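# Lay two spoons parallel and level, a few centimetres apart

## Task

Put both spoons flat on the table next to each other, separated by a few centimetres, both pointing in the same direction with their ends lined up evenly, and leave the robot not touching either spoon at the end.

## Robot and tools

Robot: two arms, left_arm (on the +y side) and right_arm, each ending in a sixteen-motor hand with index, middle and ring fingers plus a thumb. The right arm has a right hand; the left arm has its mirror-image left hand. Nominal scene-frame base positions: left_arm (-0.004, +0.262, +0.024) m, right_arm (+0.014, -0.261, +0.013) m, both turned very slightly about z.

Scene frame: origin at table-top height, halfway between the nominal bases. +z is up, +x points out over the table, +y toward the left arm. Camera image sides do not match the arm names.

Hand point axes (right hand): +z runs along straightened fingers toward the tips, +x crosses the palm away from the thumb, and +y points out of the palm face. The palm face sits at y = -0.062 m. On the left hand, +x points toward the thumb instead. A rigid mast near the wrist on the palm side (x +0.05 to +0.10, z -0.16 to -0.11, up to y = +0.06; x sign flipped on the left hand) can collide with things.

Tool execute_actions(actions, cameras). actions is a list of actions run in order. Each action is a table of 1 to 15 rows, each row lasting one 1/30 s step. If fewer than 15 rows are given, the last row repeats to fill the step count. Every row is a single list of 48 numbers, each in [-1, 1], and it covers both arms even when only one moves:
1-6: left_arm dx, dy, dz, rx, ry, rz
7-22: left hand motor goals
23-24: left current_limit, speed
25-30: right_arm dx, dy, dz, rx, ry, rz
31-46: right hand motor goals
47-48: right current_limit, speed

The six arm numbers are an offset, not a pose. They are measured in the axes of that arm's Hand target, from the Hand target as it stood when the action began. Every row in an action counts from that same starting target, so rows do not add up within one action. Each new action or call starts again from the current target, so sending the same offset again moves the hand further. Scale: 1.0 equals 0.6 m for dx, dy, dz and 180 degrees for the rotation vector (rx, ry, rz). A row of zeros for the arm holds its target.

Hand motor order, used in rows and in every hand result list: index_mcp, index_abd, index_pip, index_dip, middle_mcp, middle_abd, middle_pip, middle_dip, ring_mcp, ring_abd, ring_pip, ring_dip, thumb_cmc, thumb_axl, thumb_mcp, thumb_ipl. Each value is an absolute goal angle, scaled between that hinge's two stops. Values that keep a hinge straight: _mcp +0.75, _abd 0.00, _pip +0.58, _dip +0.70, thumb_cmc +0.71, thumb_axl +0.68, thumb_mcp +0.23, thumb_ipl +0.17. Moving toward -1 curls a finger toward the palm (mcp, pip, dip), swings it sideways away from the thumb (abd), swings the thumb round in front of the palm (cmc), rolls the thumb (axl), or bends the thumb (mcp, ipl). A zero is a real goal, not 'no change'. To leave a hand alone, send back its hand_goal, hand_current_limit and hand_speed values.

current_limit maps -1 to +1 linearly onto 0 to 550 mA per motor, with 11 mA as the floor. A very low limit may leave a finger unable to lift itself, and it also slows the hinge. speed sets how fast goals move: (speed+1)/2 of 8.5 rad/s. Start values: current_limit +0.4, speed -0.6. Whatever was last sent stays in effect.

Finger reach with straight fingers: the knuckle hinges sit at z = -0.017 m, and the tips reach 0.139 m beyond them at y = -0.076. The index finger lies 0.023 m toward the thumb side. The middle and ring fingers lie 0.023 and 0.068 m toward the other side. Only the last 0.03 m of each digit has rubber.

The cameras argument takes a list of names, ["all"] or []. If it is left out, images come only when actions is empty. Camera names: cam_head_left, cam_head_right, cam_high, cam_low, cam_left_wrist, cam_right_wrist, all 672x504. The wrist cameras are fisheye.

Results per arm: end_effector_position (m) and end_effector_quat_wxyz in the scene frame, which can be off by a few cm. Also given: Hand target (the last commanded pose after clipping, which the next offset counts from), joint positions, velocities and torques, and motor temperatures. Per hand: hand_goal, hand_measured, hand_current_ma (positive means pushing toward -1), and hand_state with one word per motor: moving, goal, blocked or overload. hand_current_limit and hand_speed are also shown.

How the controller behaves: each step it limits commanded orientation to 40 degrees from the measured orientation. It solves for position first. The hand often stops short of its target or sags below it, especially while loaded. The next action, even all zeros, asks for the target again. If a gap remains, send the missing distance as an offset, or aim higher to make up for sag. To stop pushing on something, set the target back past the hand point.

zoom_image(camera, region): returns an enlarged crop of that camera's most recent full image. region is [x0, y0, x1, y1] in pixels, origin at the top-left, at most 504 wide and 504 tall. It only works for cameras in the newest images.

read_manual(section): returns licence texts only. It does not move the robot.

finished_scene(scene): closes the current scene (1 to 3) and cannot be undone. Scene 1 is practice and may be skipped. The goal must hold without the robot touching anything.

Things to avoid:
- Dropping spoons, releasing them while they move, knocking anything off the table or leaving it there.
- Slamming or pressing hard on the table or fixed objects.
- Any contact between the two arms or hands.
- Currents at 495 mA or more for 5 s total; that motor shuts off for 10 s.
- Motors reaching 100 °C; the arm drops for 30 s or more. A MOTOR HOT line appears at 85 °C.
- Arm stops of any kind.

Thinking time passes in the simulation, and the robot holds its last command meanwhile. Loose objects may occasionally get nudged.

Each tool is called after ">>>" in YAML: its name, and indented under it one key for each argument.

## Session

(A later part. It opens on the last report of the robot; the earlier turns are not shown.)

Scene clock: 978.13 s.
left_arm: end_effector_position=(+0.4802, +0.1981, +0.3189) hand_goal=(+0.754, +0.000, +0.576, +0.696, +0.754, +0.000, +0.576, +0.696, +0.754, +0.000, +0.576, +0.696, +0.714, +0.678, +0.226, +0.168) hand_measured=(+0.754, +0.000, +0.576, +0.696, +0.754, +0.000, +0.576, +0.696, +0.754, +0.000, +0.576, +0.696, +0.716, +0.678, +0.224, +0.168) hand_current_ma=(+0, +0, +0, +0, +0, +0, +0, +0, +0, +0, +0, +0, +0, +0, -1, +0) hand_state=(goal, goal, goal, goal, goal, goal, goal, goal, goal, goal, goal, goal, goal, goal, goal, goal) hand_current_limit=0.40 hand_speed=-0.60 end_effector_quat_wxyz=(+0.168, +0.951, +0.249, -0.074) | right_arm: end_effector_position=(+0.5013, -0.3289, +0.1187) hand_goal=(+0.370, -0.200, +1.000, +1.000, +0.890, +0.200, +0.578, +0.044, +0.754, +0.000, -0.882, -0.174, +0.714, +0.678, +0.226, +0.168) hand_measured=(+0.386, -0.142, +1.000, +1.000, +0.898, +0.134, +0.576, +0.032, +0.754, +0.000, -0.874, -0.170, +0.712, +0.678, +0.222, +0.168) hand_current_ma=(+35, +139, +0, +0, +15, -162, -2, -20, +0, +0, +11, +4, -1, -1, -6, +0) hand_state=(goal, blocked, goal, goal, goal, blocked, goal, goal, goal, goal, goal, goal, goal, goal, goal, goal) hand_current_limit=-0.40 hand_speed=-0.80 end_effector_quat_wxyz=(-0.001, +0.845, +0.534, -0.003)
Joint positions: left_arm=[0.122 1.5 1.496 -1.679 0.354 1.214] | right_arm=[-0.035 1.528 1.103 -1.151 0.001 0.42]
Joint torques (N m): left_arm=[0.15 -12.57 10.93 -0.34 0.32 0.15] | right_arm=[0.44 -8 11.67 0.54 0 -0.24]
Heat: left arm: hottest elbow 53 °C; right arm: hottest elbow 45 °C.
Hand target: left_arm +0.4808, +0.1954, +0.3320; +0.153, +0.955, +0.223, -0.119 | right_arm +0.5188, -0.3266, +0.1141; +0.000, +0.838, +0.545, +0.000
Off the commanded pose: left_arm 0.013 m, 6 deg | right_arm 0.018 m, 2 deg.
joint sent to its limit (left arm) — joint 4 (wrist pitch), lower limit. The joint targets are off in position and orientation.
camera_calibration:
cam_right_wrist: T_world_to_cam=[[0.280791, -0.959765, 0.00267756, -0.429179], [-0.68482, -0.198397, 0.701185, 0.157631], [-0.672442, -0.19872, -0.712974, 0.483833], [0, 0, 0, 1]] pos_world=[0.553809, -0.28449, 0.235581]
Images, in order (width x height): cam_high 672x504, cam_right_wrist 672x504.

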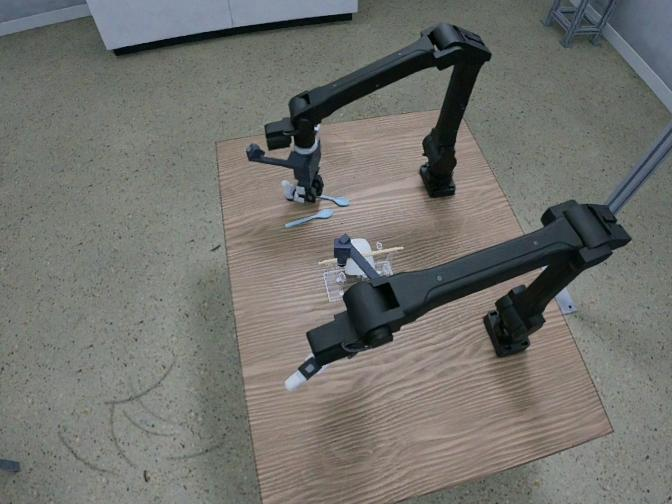

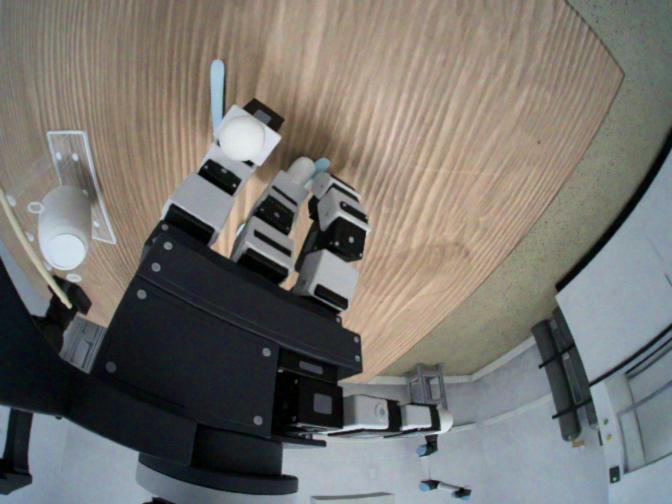

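>>> execute_actions:
  actions:
    - [[0,0,0,0,0,0,0.754,0,0.576,0.696,0.754,0,0.576,0.696,0.754,0,0.576,0.696,0.714,0.678,0.226,0.168,0.4,-0.6,0.0613,0.0248,0,0,0,-0.0611,0.37,-0.2,1.0,1.0,0.89,0.2,0.577,0.0435,0.754,0,-0.883,-0.174,0.714,0.678,0.226,0.168,-0.4,-0.8]]
    - [[0,0,0,0,0,0,0.754,0,0.576,0.696,0.754,0,0.576,0.696,0.754,0,0.576,0.696,0.714,0.678,0.226,0.168,0.4,-0.6,0.0555,0.0318,0,0,0,-0.0611,0.37,-0.2,1.0,1.0,0.89,0.2,0.577,0.0435,0.754,0,-0.883,-0.174,0.714,0.678,0.226,0.168,-0.4,-0.8]]
    - [[0,0,0,0,0,0,0.754,0,0.576,0.696,0.754,0,0.576,0.696,0.754,0,0.576,0.696,0.714,0.678,0.226,0.168,0.4,-0.6,0.0483,0.0375,0,0,0,-0.0611,0.37,-0.2,1.0,1.0,0.89,0.2,0.577,0.0435,0.754,0,-0.883,-0.174,0.714,0.678,0.226,0.168,-0.4,-0.8]]
  cameras: ["cam_right_wrist","cam_high","cam_head_left","cam_head_right"]

>>> zoom_image:
  camera: "cam_high"
  region: [270, 170, 370, 250]

>>> zoom_image:
  camera: "cam_right_wrist"
  region: [180, 0, 440, 240]

>>> zoom_image:
  camera: "cam_head_left"
  region: [320, 210, 440, 310]

Scene clock: 1021.40 s.
left_arm: end_effector_position=(+0.4802, +0.1981, +0.3189) hand_goal=(+0.754, +0.000, +0.576, +0.696, +0.754, +0.000, +0.576, +0.696, +0.754, +0.000, +0.576, +0.696, +0.714, +0.678, +0.226, +0.168) hand_measured=(+0.754, +0.000, +0.576, +0.696, +0.754, +0.000, +0.576, +0.696, +0.754, +0.000, +0.576, +0.696, +0.716, +0.678, +0.224, +0.168) hand_current_ma=(+0, +0, +0, +0, +0, +0, +0, +0, +0, +0, +0, +0, +0, +0, -1, +0) hand_state=(goal, goal, goal, goal, goal, goal, goal, goal, goal, goal, goal, goal, goal, goal, goal, goal) hand_current_limit=0.40 hand_speed=-0.60 end_effector_quat_wxyz=(+0.168, +0.951, +0.249, -0.074) | right_arm: end_effector_position=(+0.5848, -0.2534, +0.1214) hand_goal=(+0.370, -0.200, +1.000, +1.000, +0.890, +0.200, +0.578, +0.044, +0.754, +0.000, -0.882, -0.174, +0.714, +0.678, +0.226, +0.168) hand_measured=(+0.388, -0.142, +1.000, +1.000, +0.896, +0.134, +0.576, +0.032, +0.754, +0.000, -0.874, -0.170, +0.712, +0.678, +0.222, +0.168) hand_current_ma=(+39, +137, +0, +0, +8, -162, -2, -20, +0, +0, +11, +4, -1, -1, -6, +0) hand_state=(goal, blocked, goal, goal, goal, blocked, goal, goal, goal, goal, goal, goal, goal, goal, goal, goal) hand_current_limit=-0.40 hand_speed=-0.80 end_effector_quat_wxyz=(+0.008, +0.662, +0.750, +0.001)
Joint positions: left_arm=[0.122 1.5 1.496 -1.679 0.354 1.214] | right_arm=[0.034 1.671 1.281 -1.168 0.009 -0.079]
Joint torques (N m): left_arm=[0.15 -12.63 10.95 -0.34 0.32 0.15] | right_arm=[0.85 -10.17 12.25 -0.38 -0.1 -0.24]
Heat: left arm: hottest elbow 53 °C; right arm: hottest elbow 43 °C.
Hand target: left_arm +0.4808, +0.1954, +0.3320; +0.153, +0.955, +0.223, -0.119 | right_arm +0.5968, -0.2426, +0.1141; +0.000, +0.649, +0.761, +0.000
Off the commanded pose: left_arm 0.013 m, 6 deg | right_arm 0.018 m, 2 deg.
joint sent to its limit (left arm) — joint 4 (wrist pitch), lower limit. The joint targets are off in position and orientation.
camera_calibration:
cam_right_wrist: T_world_to_cam=[[0.752555, -0.65827, 0.0184825, -0.581504], [-0.482869, -0.532513, 0.695174, 0.0257989], [-0.44777, -0.532081, -0.718604, 0.341645], [0, 0, 0, 1]] pos_world=[0.603049, -0.187265, 0.23832]
Images, in order (width x height): cam_head_left 672x504, cam_head_right 672x504, cam_high 672x504, cam_right_wrist 672x504.

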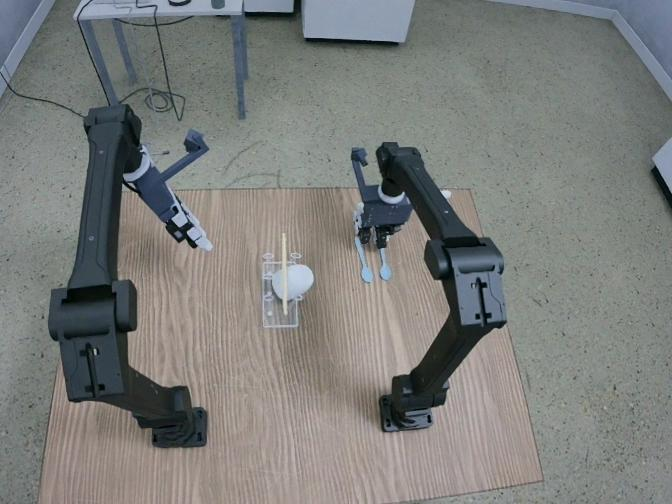

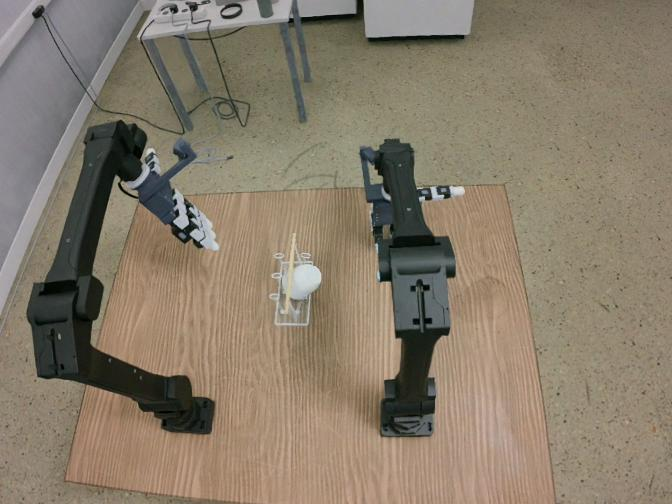

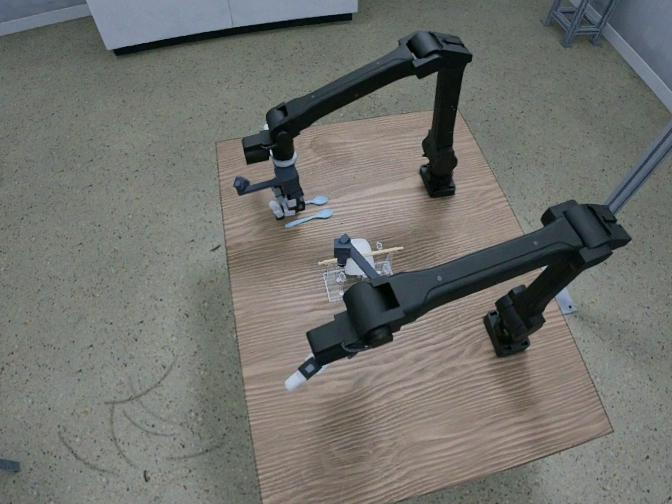

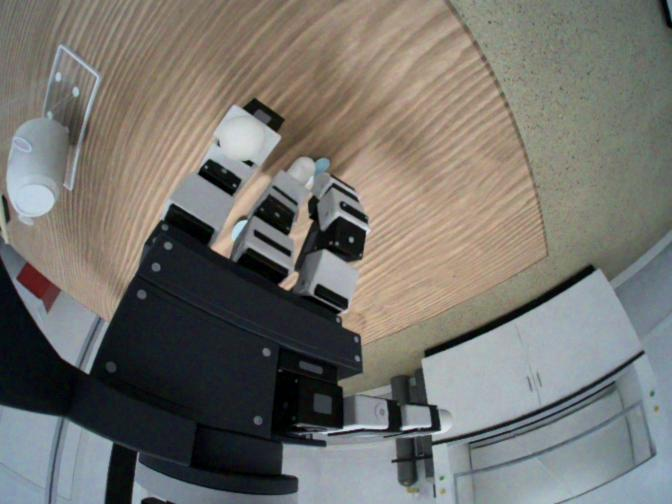

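Scaled by 5.040 from the camera's 672x504 image, which has a finer 960x720 frame.

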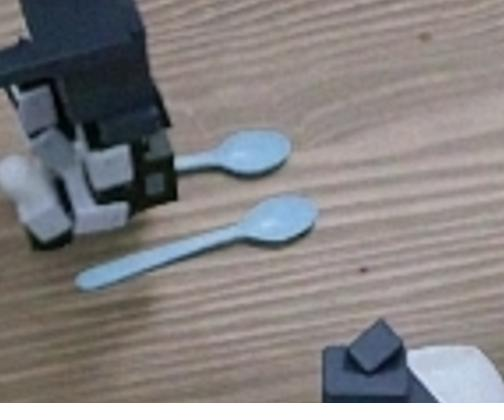

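Scaled by 1.938 from the camera's 672x504 image, which has a finer 960x720 frame.

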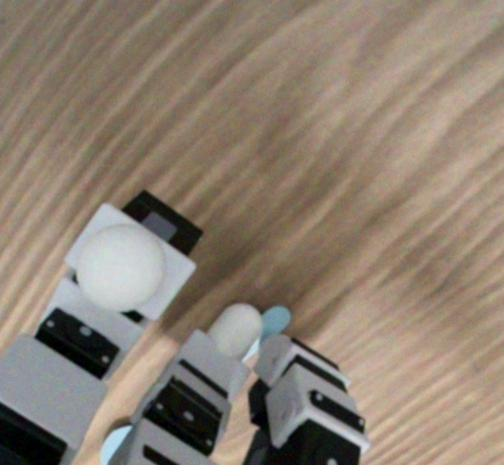

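Scaled by 4.200 from the camera's 672x504 image, which has a finer 960x720 frame.

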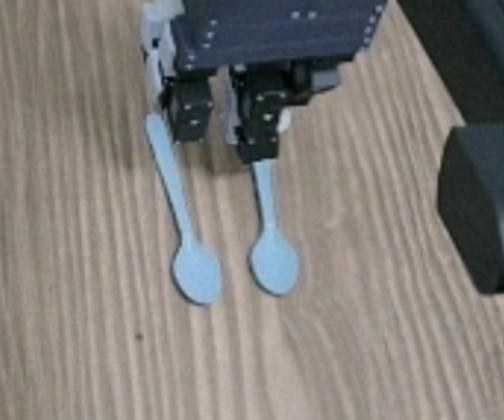

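>>> execute_actions:
  actions:
    - [[0,0,0,0,0,0,0.754,0,0.576,0.696,0.754,0,0.576,0.696,0.754,0,0.576,0.696,0.714,0.678,0.226,0.168,0.4,-0.6,0.0242,0.0073,0.0067,0,0,0,0.37,-0.2,1.0,1.0,0.89,0.2,0.577,0.0435,0.754,0,-0.883,-0.174,0.714,0.678,0.226,0.168,-0.4,-0.8]]
  cameras: ["cam_high","cam_head_left"]

>>> zoom_image:
  camera: "cam_high"
  region: [270, 170, 370, 250]

>>> zoom_image:
  camera: "cam_head_left"
  region: [320, 210, 440, 310]

Scene clock: 1062.83 s.
left_arm: end_effector_position=(+0.4802, +0.1981, +0.3189) hand_goal=(+0.754, +0.000, +0.576, +0.696, +0.754, +0.000, +0.576, +0.696, +0.754, +0.000, +0.576, +0.696, +0.714, +0.678, +0.226, +0.168) hand_measured=(+0.754, +0.000, +0.576, +0.696, +0.754, +0.000, +0.576, +0.696, +0.754, +0.000, +0.576, +0.696, +0.716, +0.678, +0.224, +0.168) hand_current_ma=(+0, +0, +0, +0, +0, +0, +0, +0, +0, +0, +0, +0, +0, +0, -1, +0) hand_state=(goal, goal, goal, goal, goal, goal, goal, goal, goal, goal, goal, goal, goal, goal, goal, goal) hand_current_limit=0.40 hand_speed=-0.60 end_effector_quat_wxyz=(+0.168, +0.951, +0.249, -0.074) | right_arm: end_effector_position=(+0.5884, -0.2391, +0.1220) hand_goal=(+0.370, -0.200, +1.000, +1.000, +0.890, +0.200, +0.578, +0.044, +0.754, +0.000, -0.882, -0.174, +0.714, +0.678, +0.226, +0.168) hand_measured=(+0.386, -0.142, +1.000, +1.000, +0.896, +0.136, +0.576, +0.032, +0.754, +0.000, -0.874, -0.170, +0.712, +0.678, +0.222, +0.168) hand_current_ma=(+31, +137, +0, +0, +8, -160, -2, -20, +0, +0, +11, +4, -1, -1, -6, +0) hand_state=(goal, blocked, goal, goal, goal, blocked, goal, goal, goal, goal, goal, goal, goal, goal, goal, goal) hand_current_limit=-0.40 hand_speed=-0.80 end_effector_quat_wxyz=(+0.009, +0.653, +0.758, +0.002)
Joint positions: left_arm=[0.122 1.5 1.496 -1.679 0.354 1.214] | right_arm=[0.059 1.679 1.291 -1.168 0.009 -0.079]
Joint torques (N m): left_arm=[0.09 -12.57 10.95 -0.34 0.32 0.15] | right_arm=[1.14 -9.82 11.82 -0.12 -0.07 0.08]
Heat: left arm: hottest elbow 53 °C; right arm: hottest elbow 44 °C.
Hand target: left_arm +0.4808, +0.1954, +0.3320; +0.153, +0.955, +0.223, -0.119 | right_arm +0.5989, -0.2276, +0.1100; +0.000, +0.649, +0.761, +0.000
Off the commanded pose: left_arm 0.013 m, 6 deg | right_arm 0.020 m, 1 deg.
joint sent to its limit (left arm) — joint 4 (wrist pitch), lower limit. The joint targets are off in position and orientation.
Images, in order (width x height): cam_head_left 672x504, cam_high 672x504.

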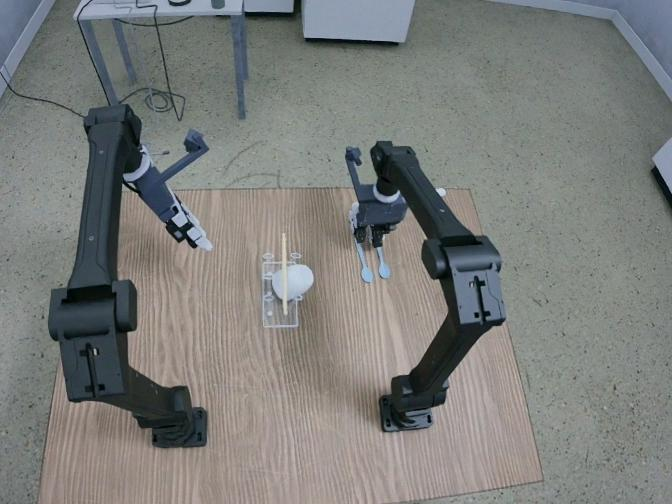

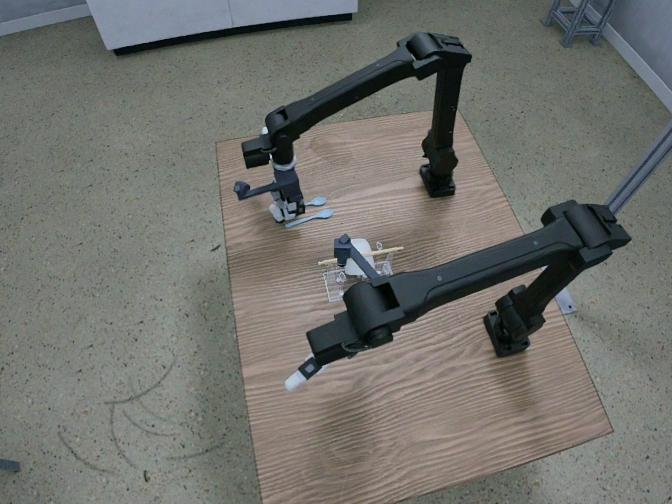

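Scaled by 5.040 from the camera's 672x504 image, which has a finer 960x720 frame.

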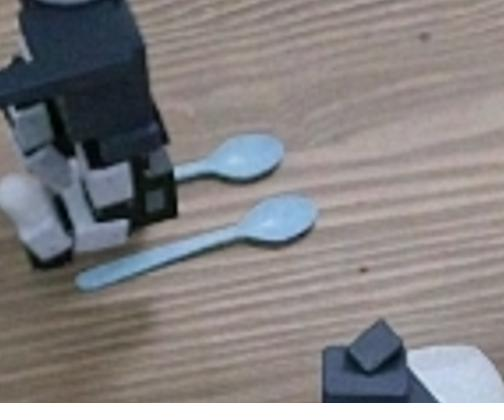

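Scaled by 4.200 from the camera's 672x504 image, which has a finer 960x720 frame.

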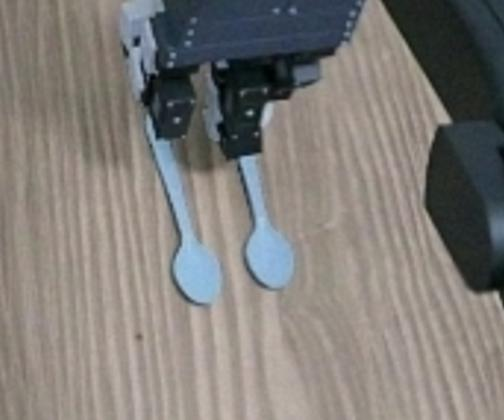

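>>> execute_actions:
  actions:
    - [[0,0,0,0,0,0,0.754,0,0.576,0.696,0.754,0,0.576,0.696,0.754,0,0.576,0.696,0.714,0.678,0.226,0.168,0.4,-0.6,0.0181,0.0029,0,0,0,0,0.37,-0.2,1.0,1.0,0.89,0.2,0.577,0.0435,0.754,0,-0.883,-0.174,0.714,0.678,0.226,0.168,-0.4,-0.8]]
  cameras: ["cam_high","cam_head_left"]

>>> zoom_image:
  camera: "cam_high"
  region: [270, 170, 370, 250]

>>> zoom_image:
  camera: "cam_head_left"
  region: [320, 210, 440, 310]

Scene clock: 1084.17 s.
left_arm: end_effector_position=(+0.4802, +0.1981, +0.3189) hand_goal=(+0.754, +0.000, +0.576, +0.696, +0.754, +0.000, +0.576, +0.696, +0.754, +0.000, +0.576, +0.696, +0.714, +0.678, +0.226, +0.168) hand_measured=(+0.754, +0.000, +0.576, +0.696, +0.754, +0.000, +0.576, +0.696, +0.754, +0.000, +0.576, +0.696, +0.716, +0.678, +0.224, +0.168) hand_current_ma=(+0, +0, +0, +0, +0, +0, +0, +0, +0, +0, +0, +0, +0, +0, -1, +0) hand_state=(goal, goal, goal, goal, goal, goal, goal, goal, goal, goal, goal, goal, goal, goal, goal, goal) hand_current_limit=0.40 hand_speed=-0.60 end_effector_quat_wxyz=(+0.168, +0.951, +0.249, -0.074) | right_arm: end_effector_position=(+0.5888, -0.2296, +0.1217) hand_goal=(+0.370, -0.200, +1.000, +1.000, +0.890, +0.200, +0.578, +0.044, +0.754, +0.000, -0.882, -0.174, +0.714, +0.678, +0.226, +0.168) hand_measured=(+0.380, -0.142, +1.000, +1.000, +0.896, +0.138, +0.576, +0.032, +0.754, +0.000, -0.874, -0.170, +0.712, +0.678, +0.222, +0.168) hand_current_ma=(+20, +137, +0, +0, +8, -155, -2, -20, +0, +0, +11, +4, -1, -1, -6, +0) hand_state=(goal, blocked, goal, goal, goal, blocked, goal, goal, goal, goal, goal, goal, goal, goal, goal, goal) hand_current_limit=-0.40 hand_speed=-0.80 end_effector_quat_wxyz=(+0.009, +0.653, +0.758, +0.002)
Joint positions: left_arm=[0.122 1.5 1.496 -1.679 0.354 1.214] | right_arm=[0.079 1.682 1.294 -1.168 0.01 -0.059]
Joint torques (N m): left_arm=[0.15 -12.57 10.95 -0.32 0.32 0.15] | right_arm=[0.79 -9.93 11.69 -0.06 -0.12 0.09]
Heat: left arm: hottest elbow 53 °C; right arm: hottest elbow 46 °C.
Hand target: left_arm +0.4808, +0.1954, +0.3320; +0.153, +0.955, +0.223, -0.119 | right_arm +0.5989, -0.2166, +0.1100; +0.000, +0.649, +0.761, +0.000
Off the commanded pose: left_arm 0.013 m, 6 deg | right_arm 0.020 m, 1 deg.
joint sent to its limit (left arm) — joint 4 (wrist pitch), lower limit. The joint targets are off in position and orientation.
Images, in order (width x height): cam_head_left 672x504, cam_high 672x504.

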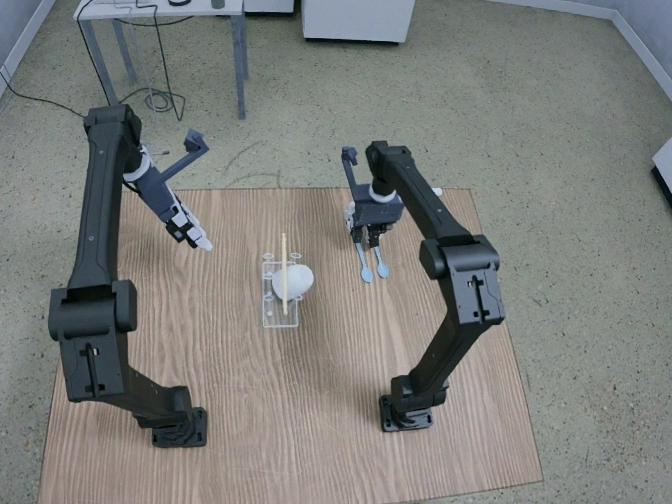

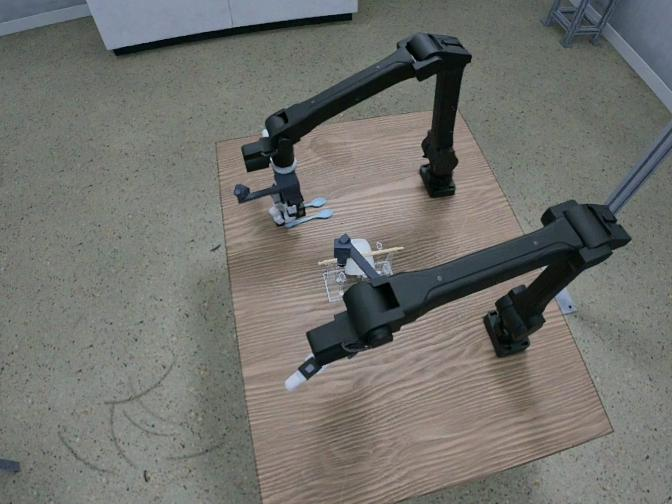

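Scaled by 5.040 from the camera's 672x504 image, which has a finer 960x720 frame.

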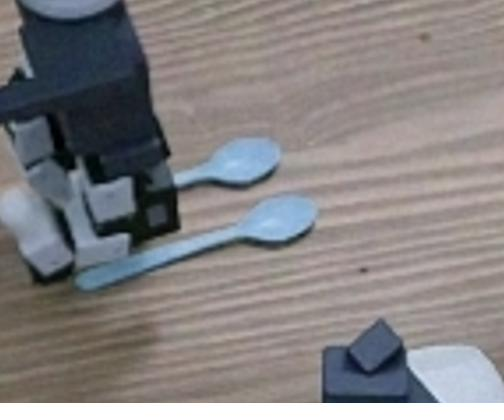

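Scaled by 4.200 from the camera's 672x504 image, which has a finer 960x720 frame.

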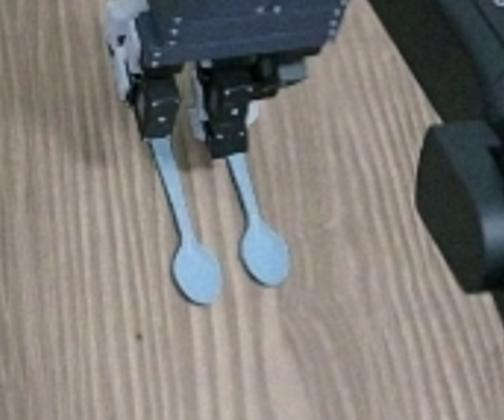

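>>> execute_actions:
  actions:
    - [[0,0,0,0,0,0,0.754,0,0.576,0.696,0.754,0,0.576,0.696,0.754,0,0.576,0.696,0.714,0.678,0.226,0.168,0.4,-0.6,0,0,0,0,0,0,0.37,-0.05,1.0,1.0,0.89,0.05,0.577,0.0435,0.754,0,-0.883,-0.174,0.714,0.678,0.226,0.168,-0.2,-0.9]]
    - [[0,0,0,0,0,0,0.754,0,0.576,0.696,0.754,0,0.576,0.696,0.754,0,0.576,0.696,0.714,0.678,0.226,0.168,0.4,-0.6,0,0,-0.06,0,0,0,0.37,-0.05,1.0,1.0,0.89,0.05,0.577,0.0435,0.754,0,-0.883,-0.174,0.714,0.678,0.226,0.168,-0.2,-0.8]]
    - [[0,0,0,0,0,0,0.754,0,0.576,0.696,0.754,0,0.576,0.696,0.754,0,0.576,0.696,0.714,0.678,0.226,0.168,0.4,-0.6,0,0,-0.06,0,0,0,0.37,-0.05,1.0,1.0,0.89,0.05,0.577,0.0435,0.754,0,-0.883,-0.174,0.714,0.678,0.226,0.168,-0.2,-0.8]]
    - [[0,0,0,0,0,0,0.754,0,0.576,0.696,0.754,0,0.576,0.696,0.754,0,0.576,0.696,0.714,0.678,0.226,0.168,0.4,-0.6,-0.06,0.02,-0.03,0,0,0,0.37,-0.05,1.0,1.0,0.89,0.05,0.577,0.0435,0.754,0,-0.883,-0.174,0.714,0.678,0.226,0.168,-0.2,-0.8]]
    - [[0,0,0,0,0,0,0.754,0,0.576,0.696,0.754,0,0.576,0.696,0.754,0,0.576,0.696,0.714,0.678,0.226,0.168,0.4,-0.6,-0.08,0.02,0,0,0,0,0.37,-0.05,1.0,1.0,0.89,0.05,0.577,0.0435,0.754,0,-0.883,-0.174,0.714,0.678,0.226,0.168,-0.2,-0.8]]
  cameras: ["cam_high","cam_head_left","cam_right_wrist"]

>>> zoom_image:
  camera: "cam_head_left"
  region: [320, 210, 440, 310]

>>> zoom_image:
  camera: "cam_high"
  region: [270, 170, 370, 250]

Scene clock: 1134.73 s.
left_arm: end_effector_position=(+0.4802, +0.1981, +0.3189) hand_goal=(+0.754, +0.000, +0.576, +0.696, +0.754, +0.000, +0.576, +0.696, +0.754, +0.000, +0.576, +0.696, +0.714, +0.678, +0.226, +0.168) hand_measured=(+0.754, +0.000, +0.576, +0.696, +0.754, +0.000, +0.576, +0.696, +0.754, +0.000, +0.576, +0.696, +0.716, +0.678, +0.224, +0.168) hand_current_ma=(+0, +0, +0, +0, +0, +0, +0, +0, +0, +0, +0, +0, +0, +0, -1, +0) hand_state=(goal, goal, goal, goal, goal, goal, goal, goal, goal, goal, goal, goal, goal, goal, goal, goal) hand_current_limit=0.40 hand_speed=-0.60 end_effector_quat_wxyz=(+0.168, +0.951, +0.249, -0.074) | right_arm: end_effector_position=(+0.6194, -0.2973, +0.1823) hand_goal=(+0.370, -0.050, +1.000, +1.000, +0.890, +0.050, +0.578, +0.044, +0.754, +0.000, -0.882, -0.174, +0.714, +0.678, +0.226, +0.168) hand_measured=(+0.370, -0.052, +1.000, +1.000, +0.888, +0.052, +0.576, +0.042, +0.754, +0.000, -0.874, -0.170, +0.712, +0.678, +0.222, +0.168) hand_current_ma=(+1, -2, +0, +0, -2, +1, -2, -3, +0, +0, +11, +4, -1, -1, -6, +0) hand_state=(goal, goal, goal, goal, goal, goal, goal, goal, goal, goal, goal, goal, goal, goal, goal, goal) hand_current_limit=-0.20 hand_speed=-0.80 end_effector_quat_wxyz=(-0.013, +0.657, +0.754, -0.009)
Joint positions: left_arm=[0.122 1.5 1.496 -1.679 0.354 1.214] | right_arm=[-0.059 1.735 1.543 -1.409 -0.002 -0.186]
Joint torques (N m): left_arm=[0.15 -12.57 10.93 -0.34 0.32 0.15] | right_arm=[0.5 -14.15 14.78 -0.55 0.06 -0.22]
Heat: left arm: hottest elbow 53 °C; right arm: hottest elbow 46 °C.
Hand target: left_arm +0.4808, +0.1954, +0.3320; +0.153, +0.955, +0.223, -0.119 | right_arm +0.6358, -0.2957, +0.2001; +0.000, +0.649, +0.761, +0.000
Off the commanded pose: left_arm 0.013 m, 6 deg | right_arm 0.024 m, 2 deg.
joint sent to its limit (left arm) — joint 4 (wrist pitch), lower limit. The joint targets are off in position and orientation.
camera_calibration:
cam_right_wrist: T_world_to_cam=[[0.761457, -0.647843, -0.0219487, -0.632535], [-0.445106, -0.547182, 0.708853, -0.0533726], [-0.471236, -0.529992, -0.705015, 0.39031], [0, 0, 0, 1]] pos_world=[0.64182, -0.232127, 0.299125]
Images, in order (width x height): cam_head_left 672x504, cam_high 672x504, cam_right_wrist 672x504.

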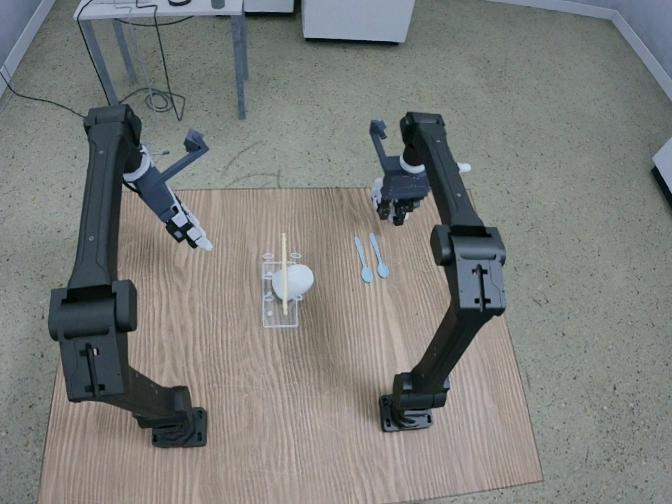

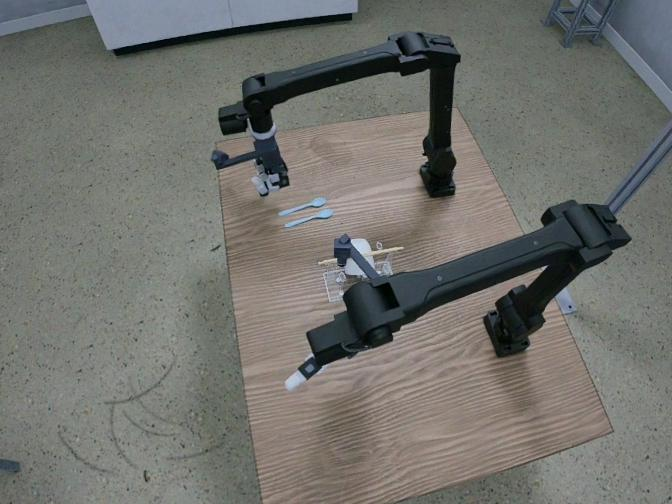

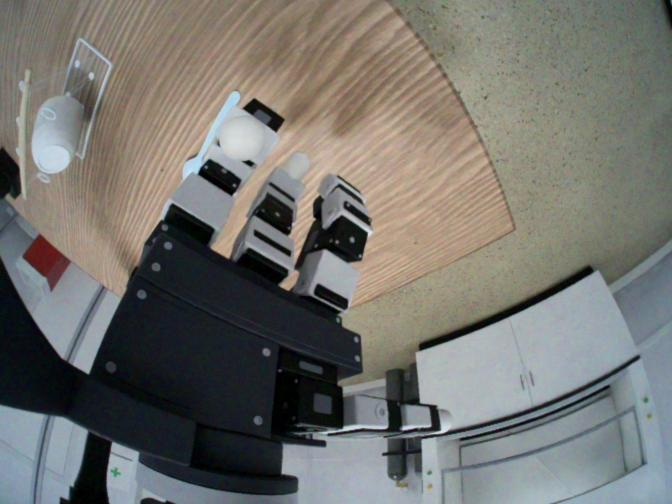

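Scaled by 4.200 from the camera's 672x504 image, which has a finer 960x720 frame.

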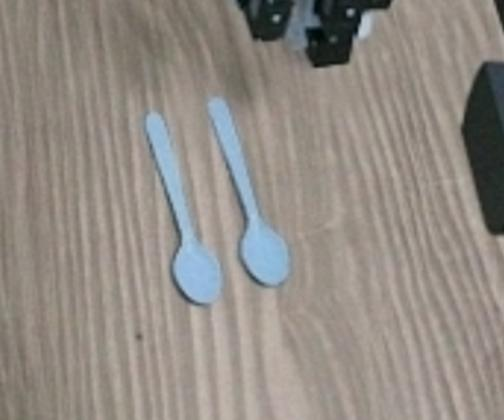

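Scaled by 5.040 from the camera's 672x504 image, which has a finer 960x720 frame.

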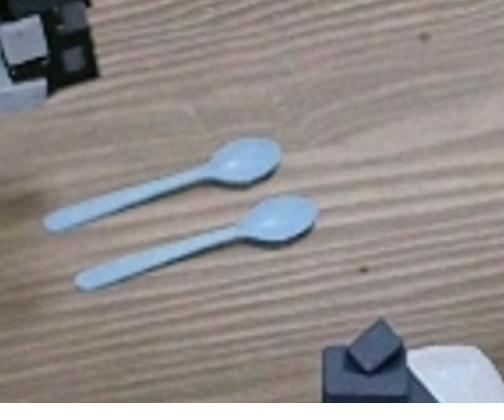

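>>> finished_scene:
  scene: 2

The scene is finished: the task was done.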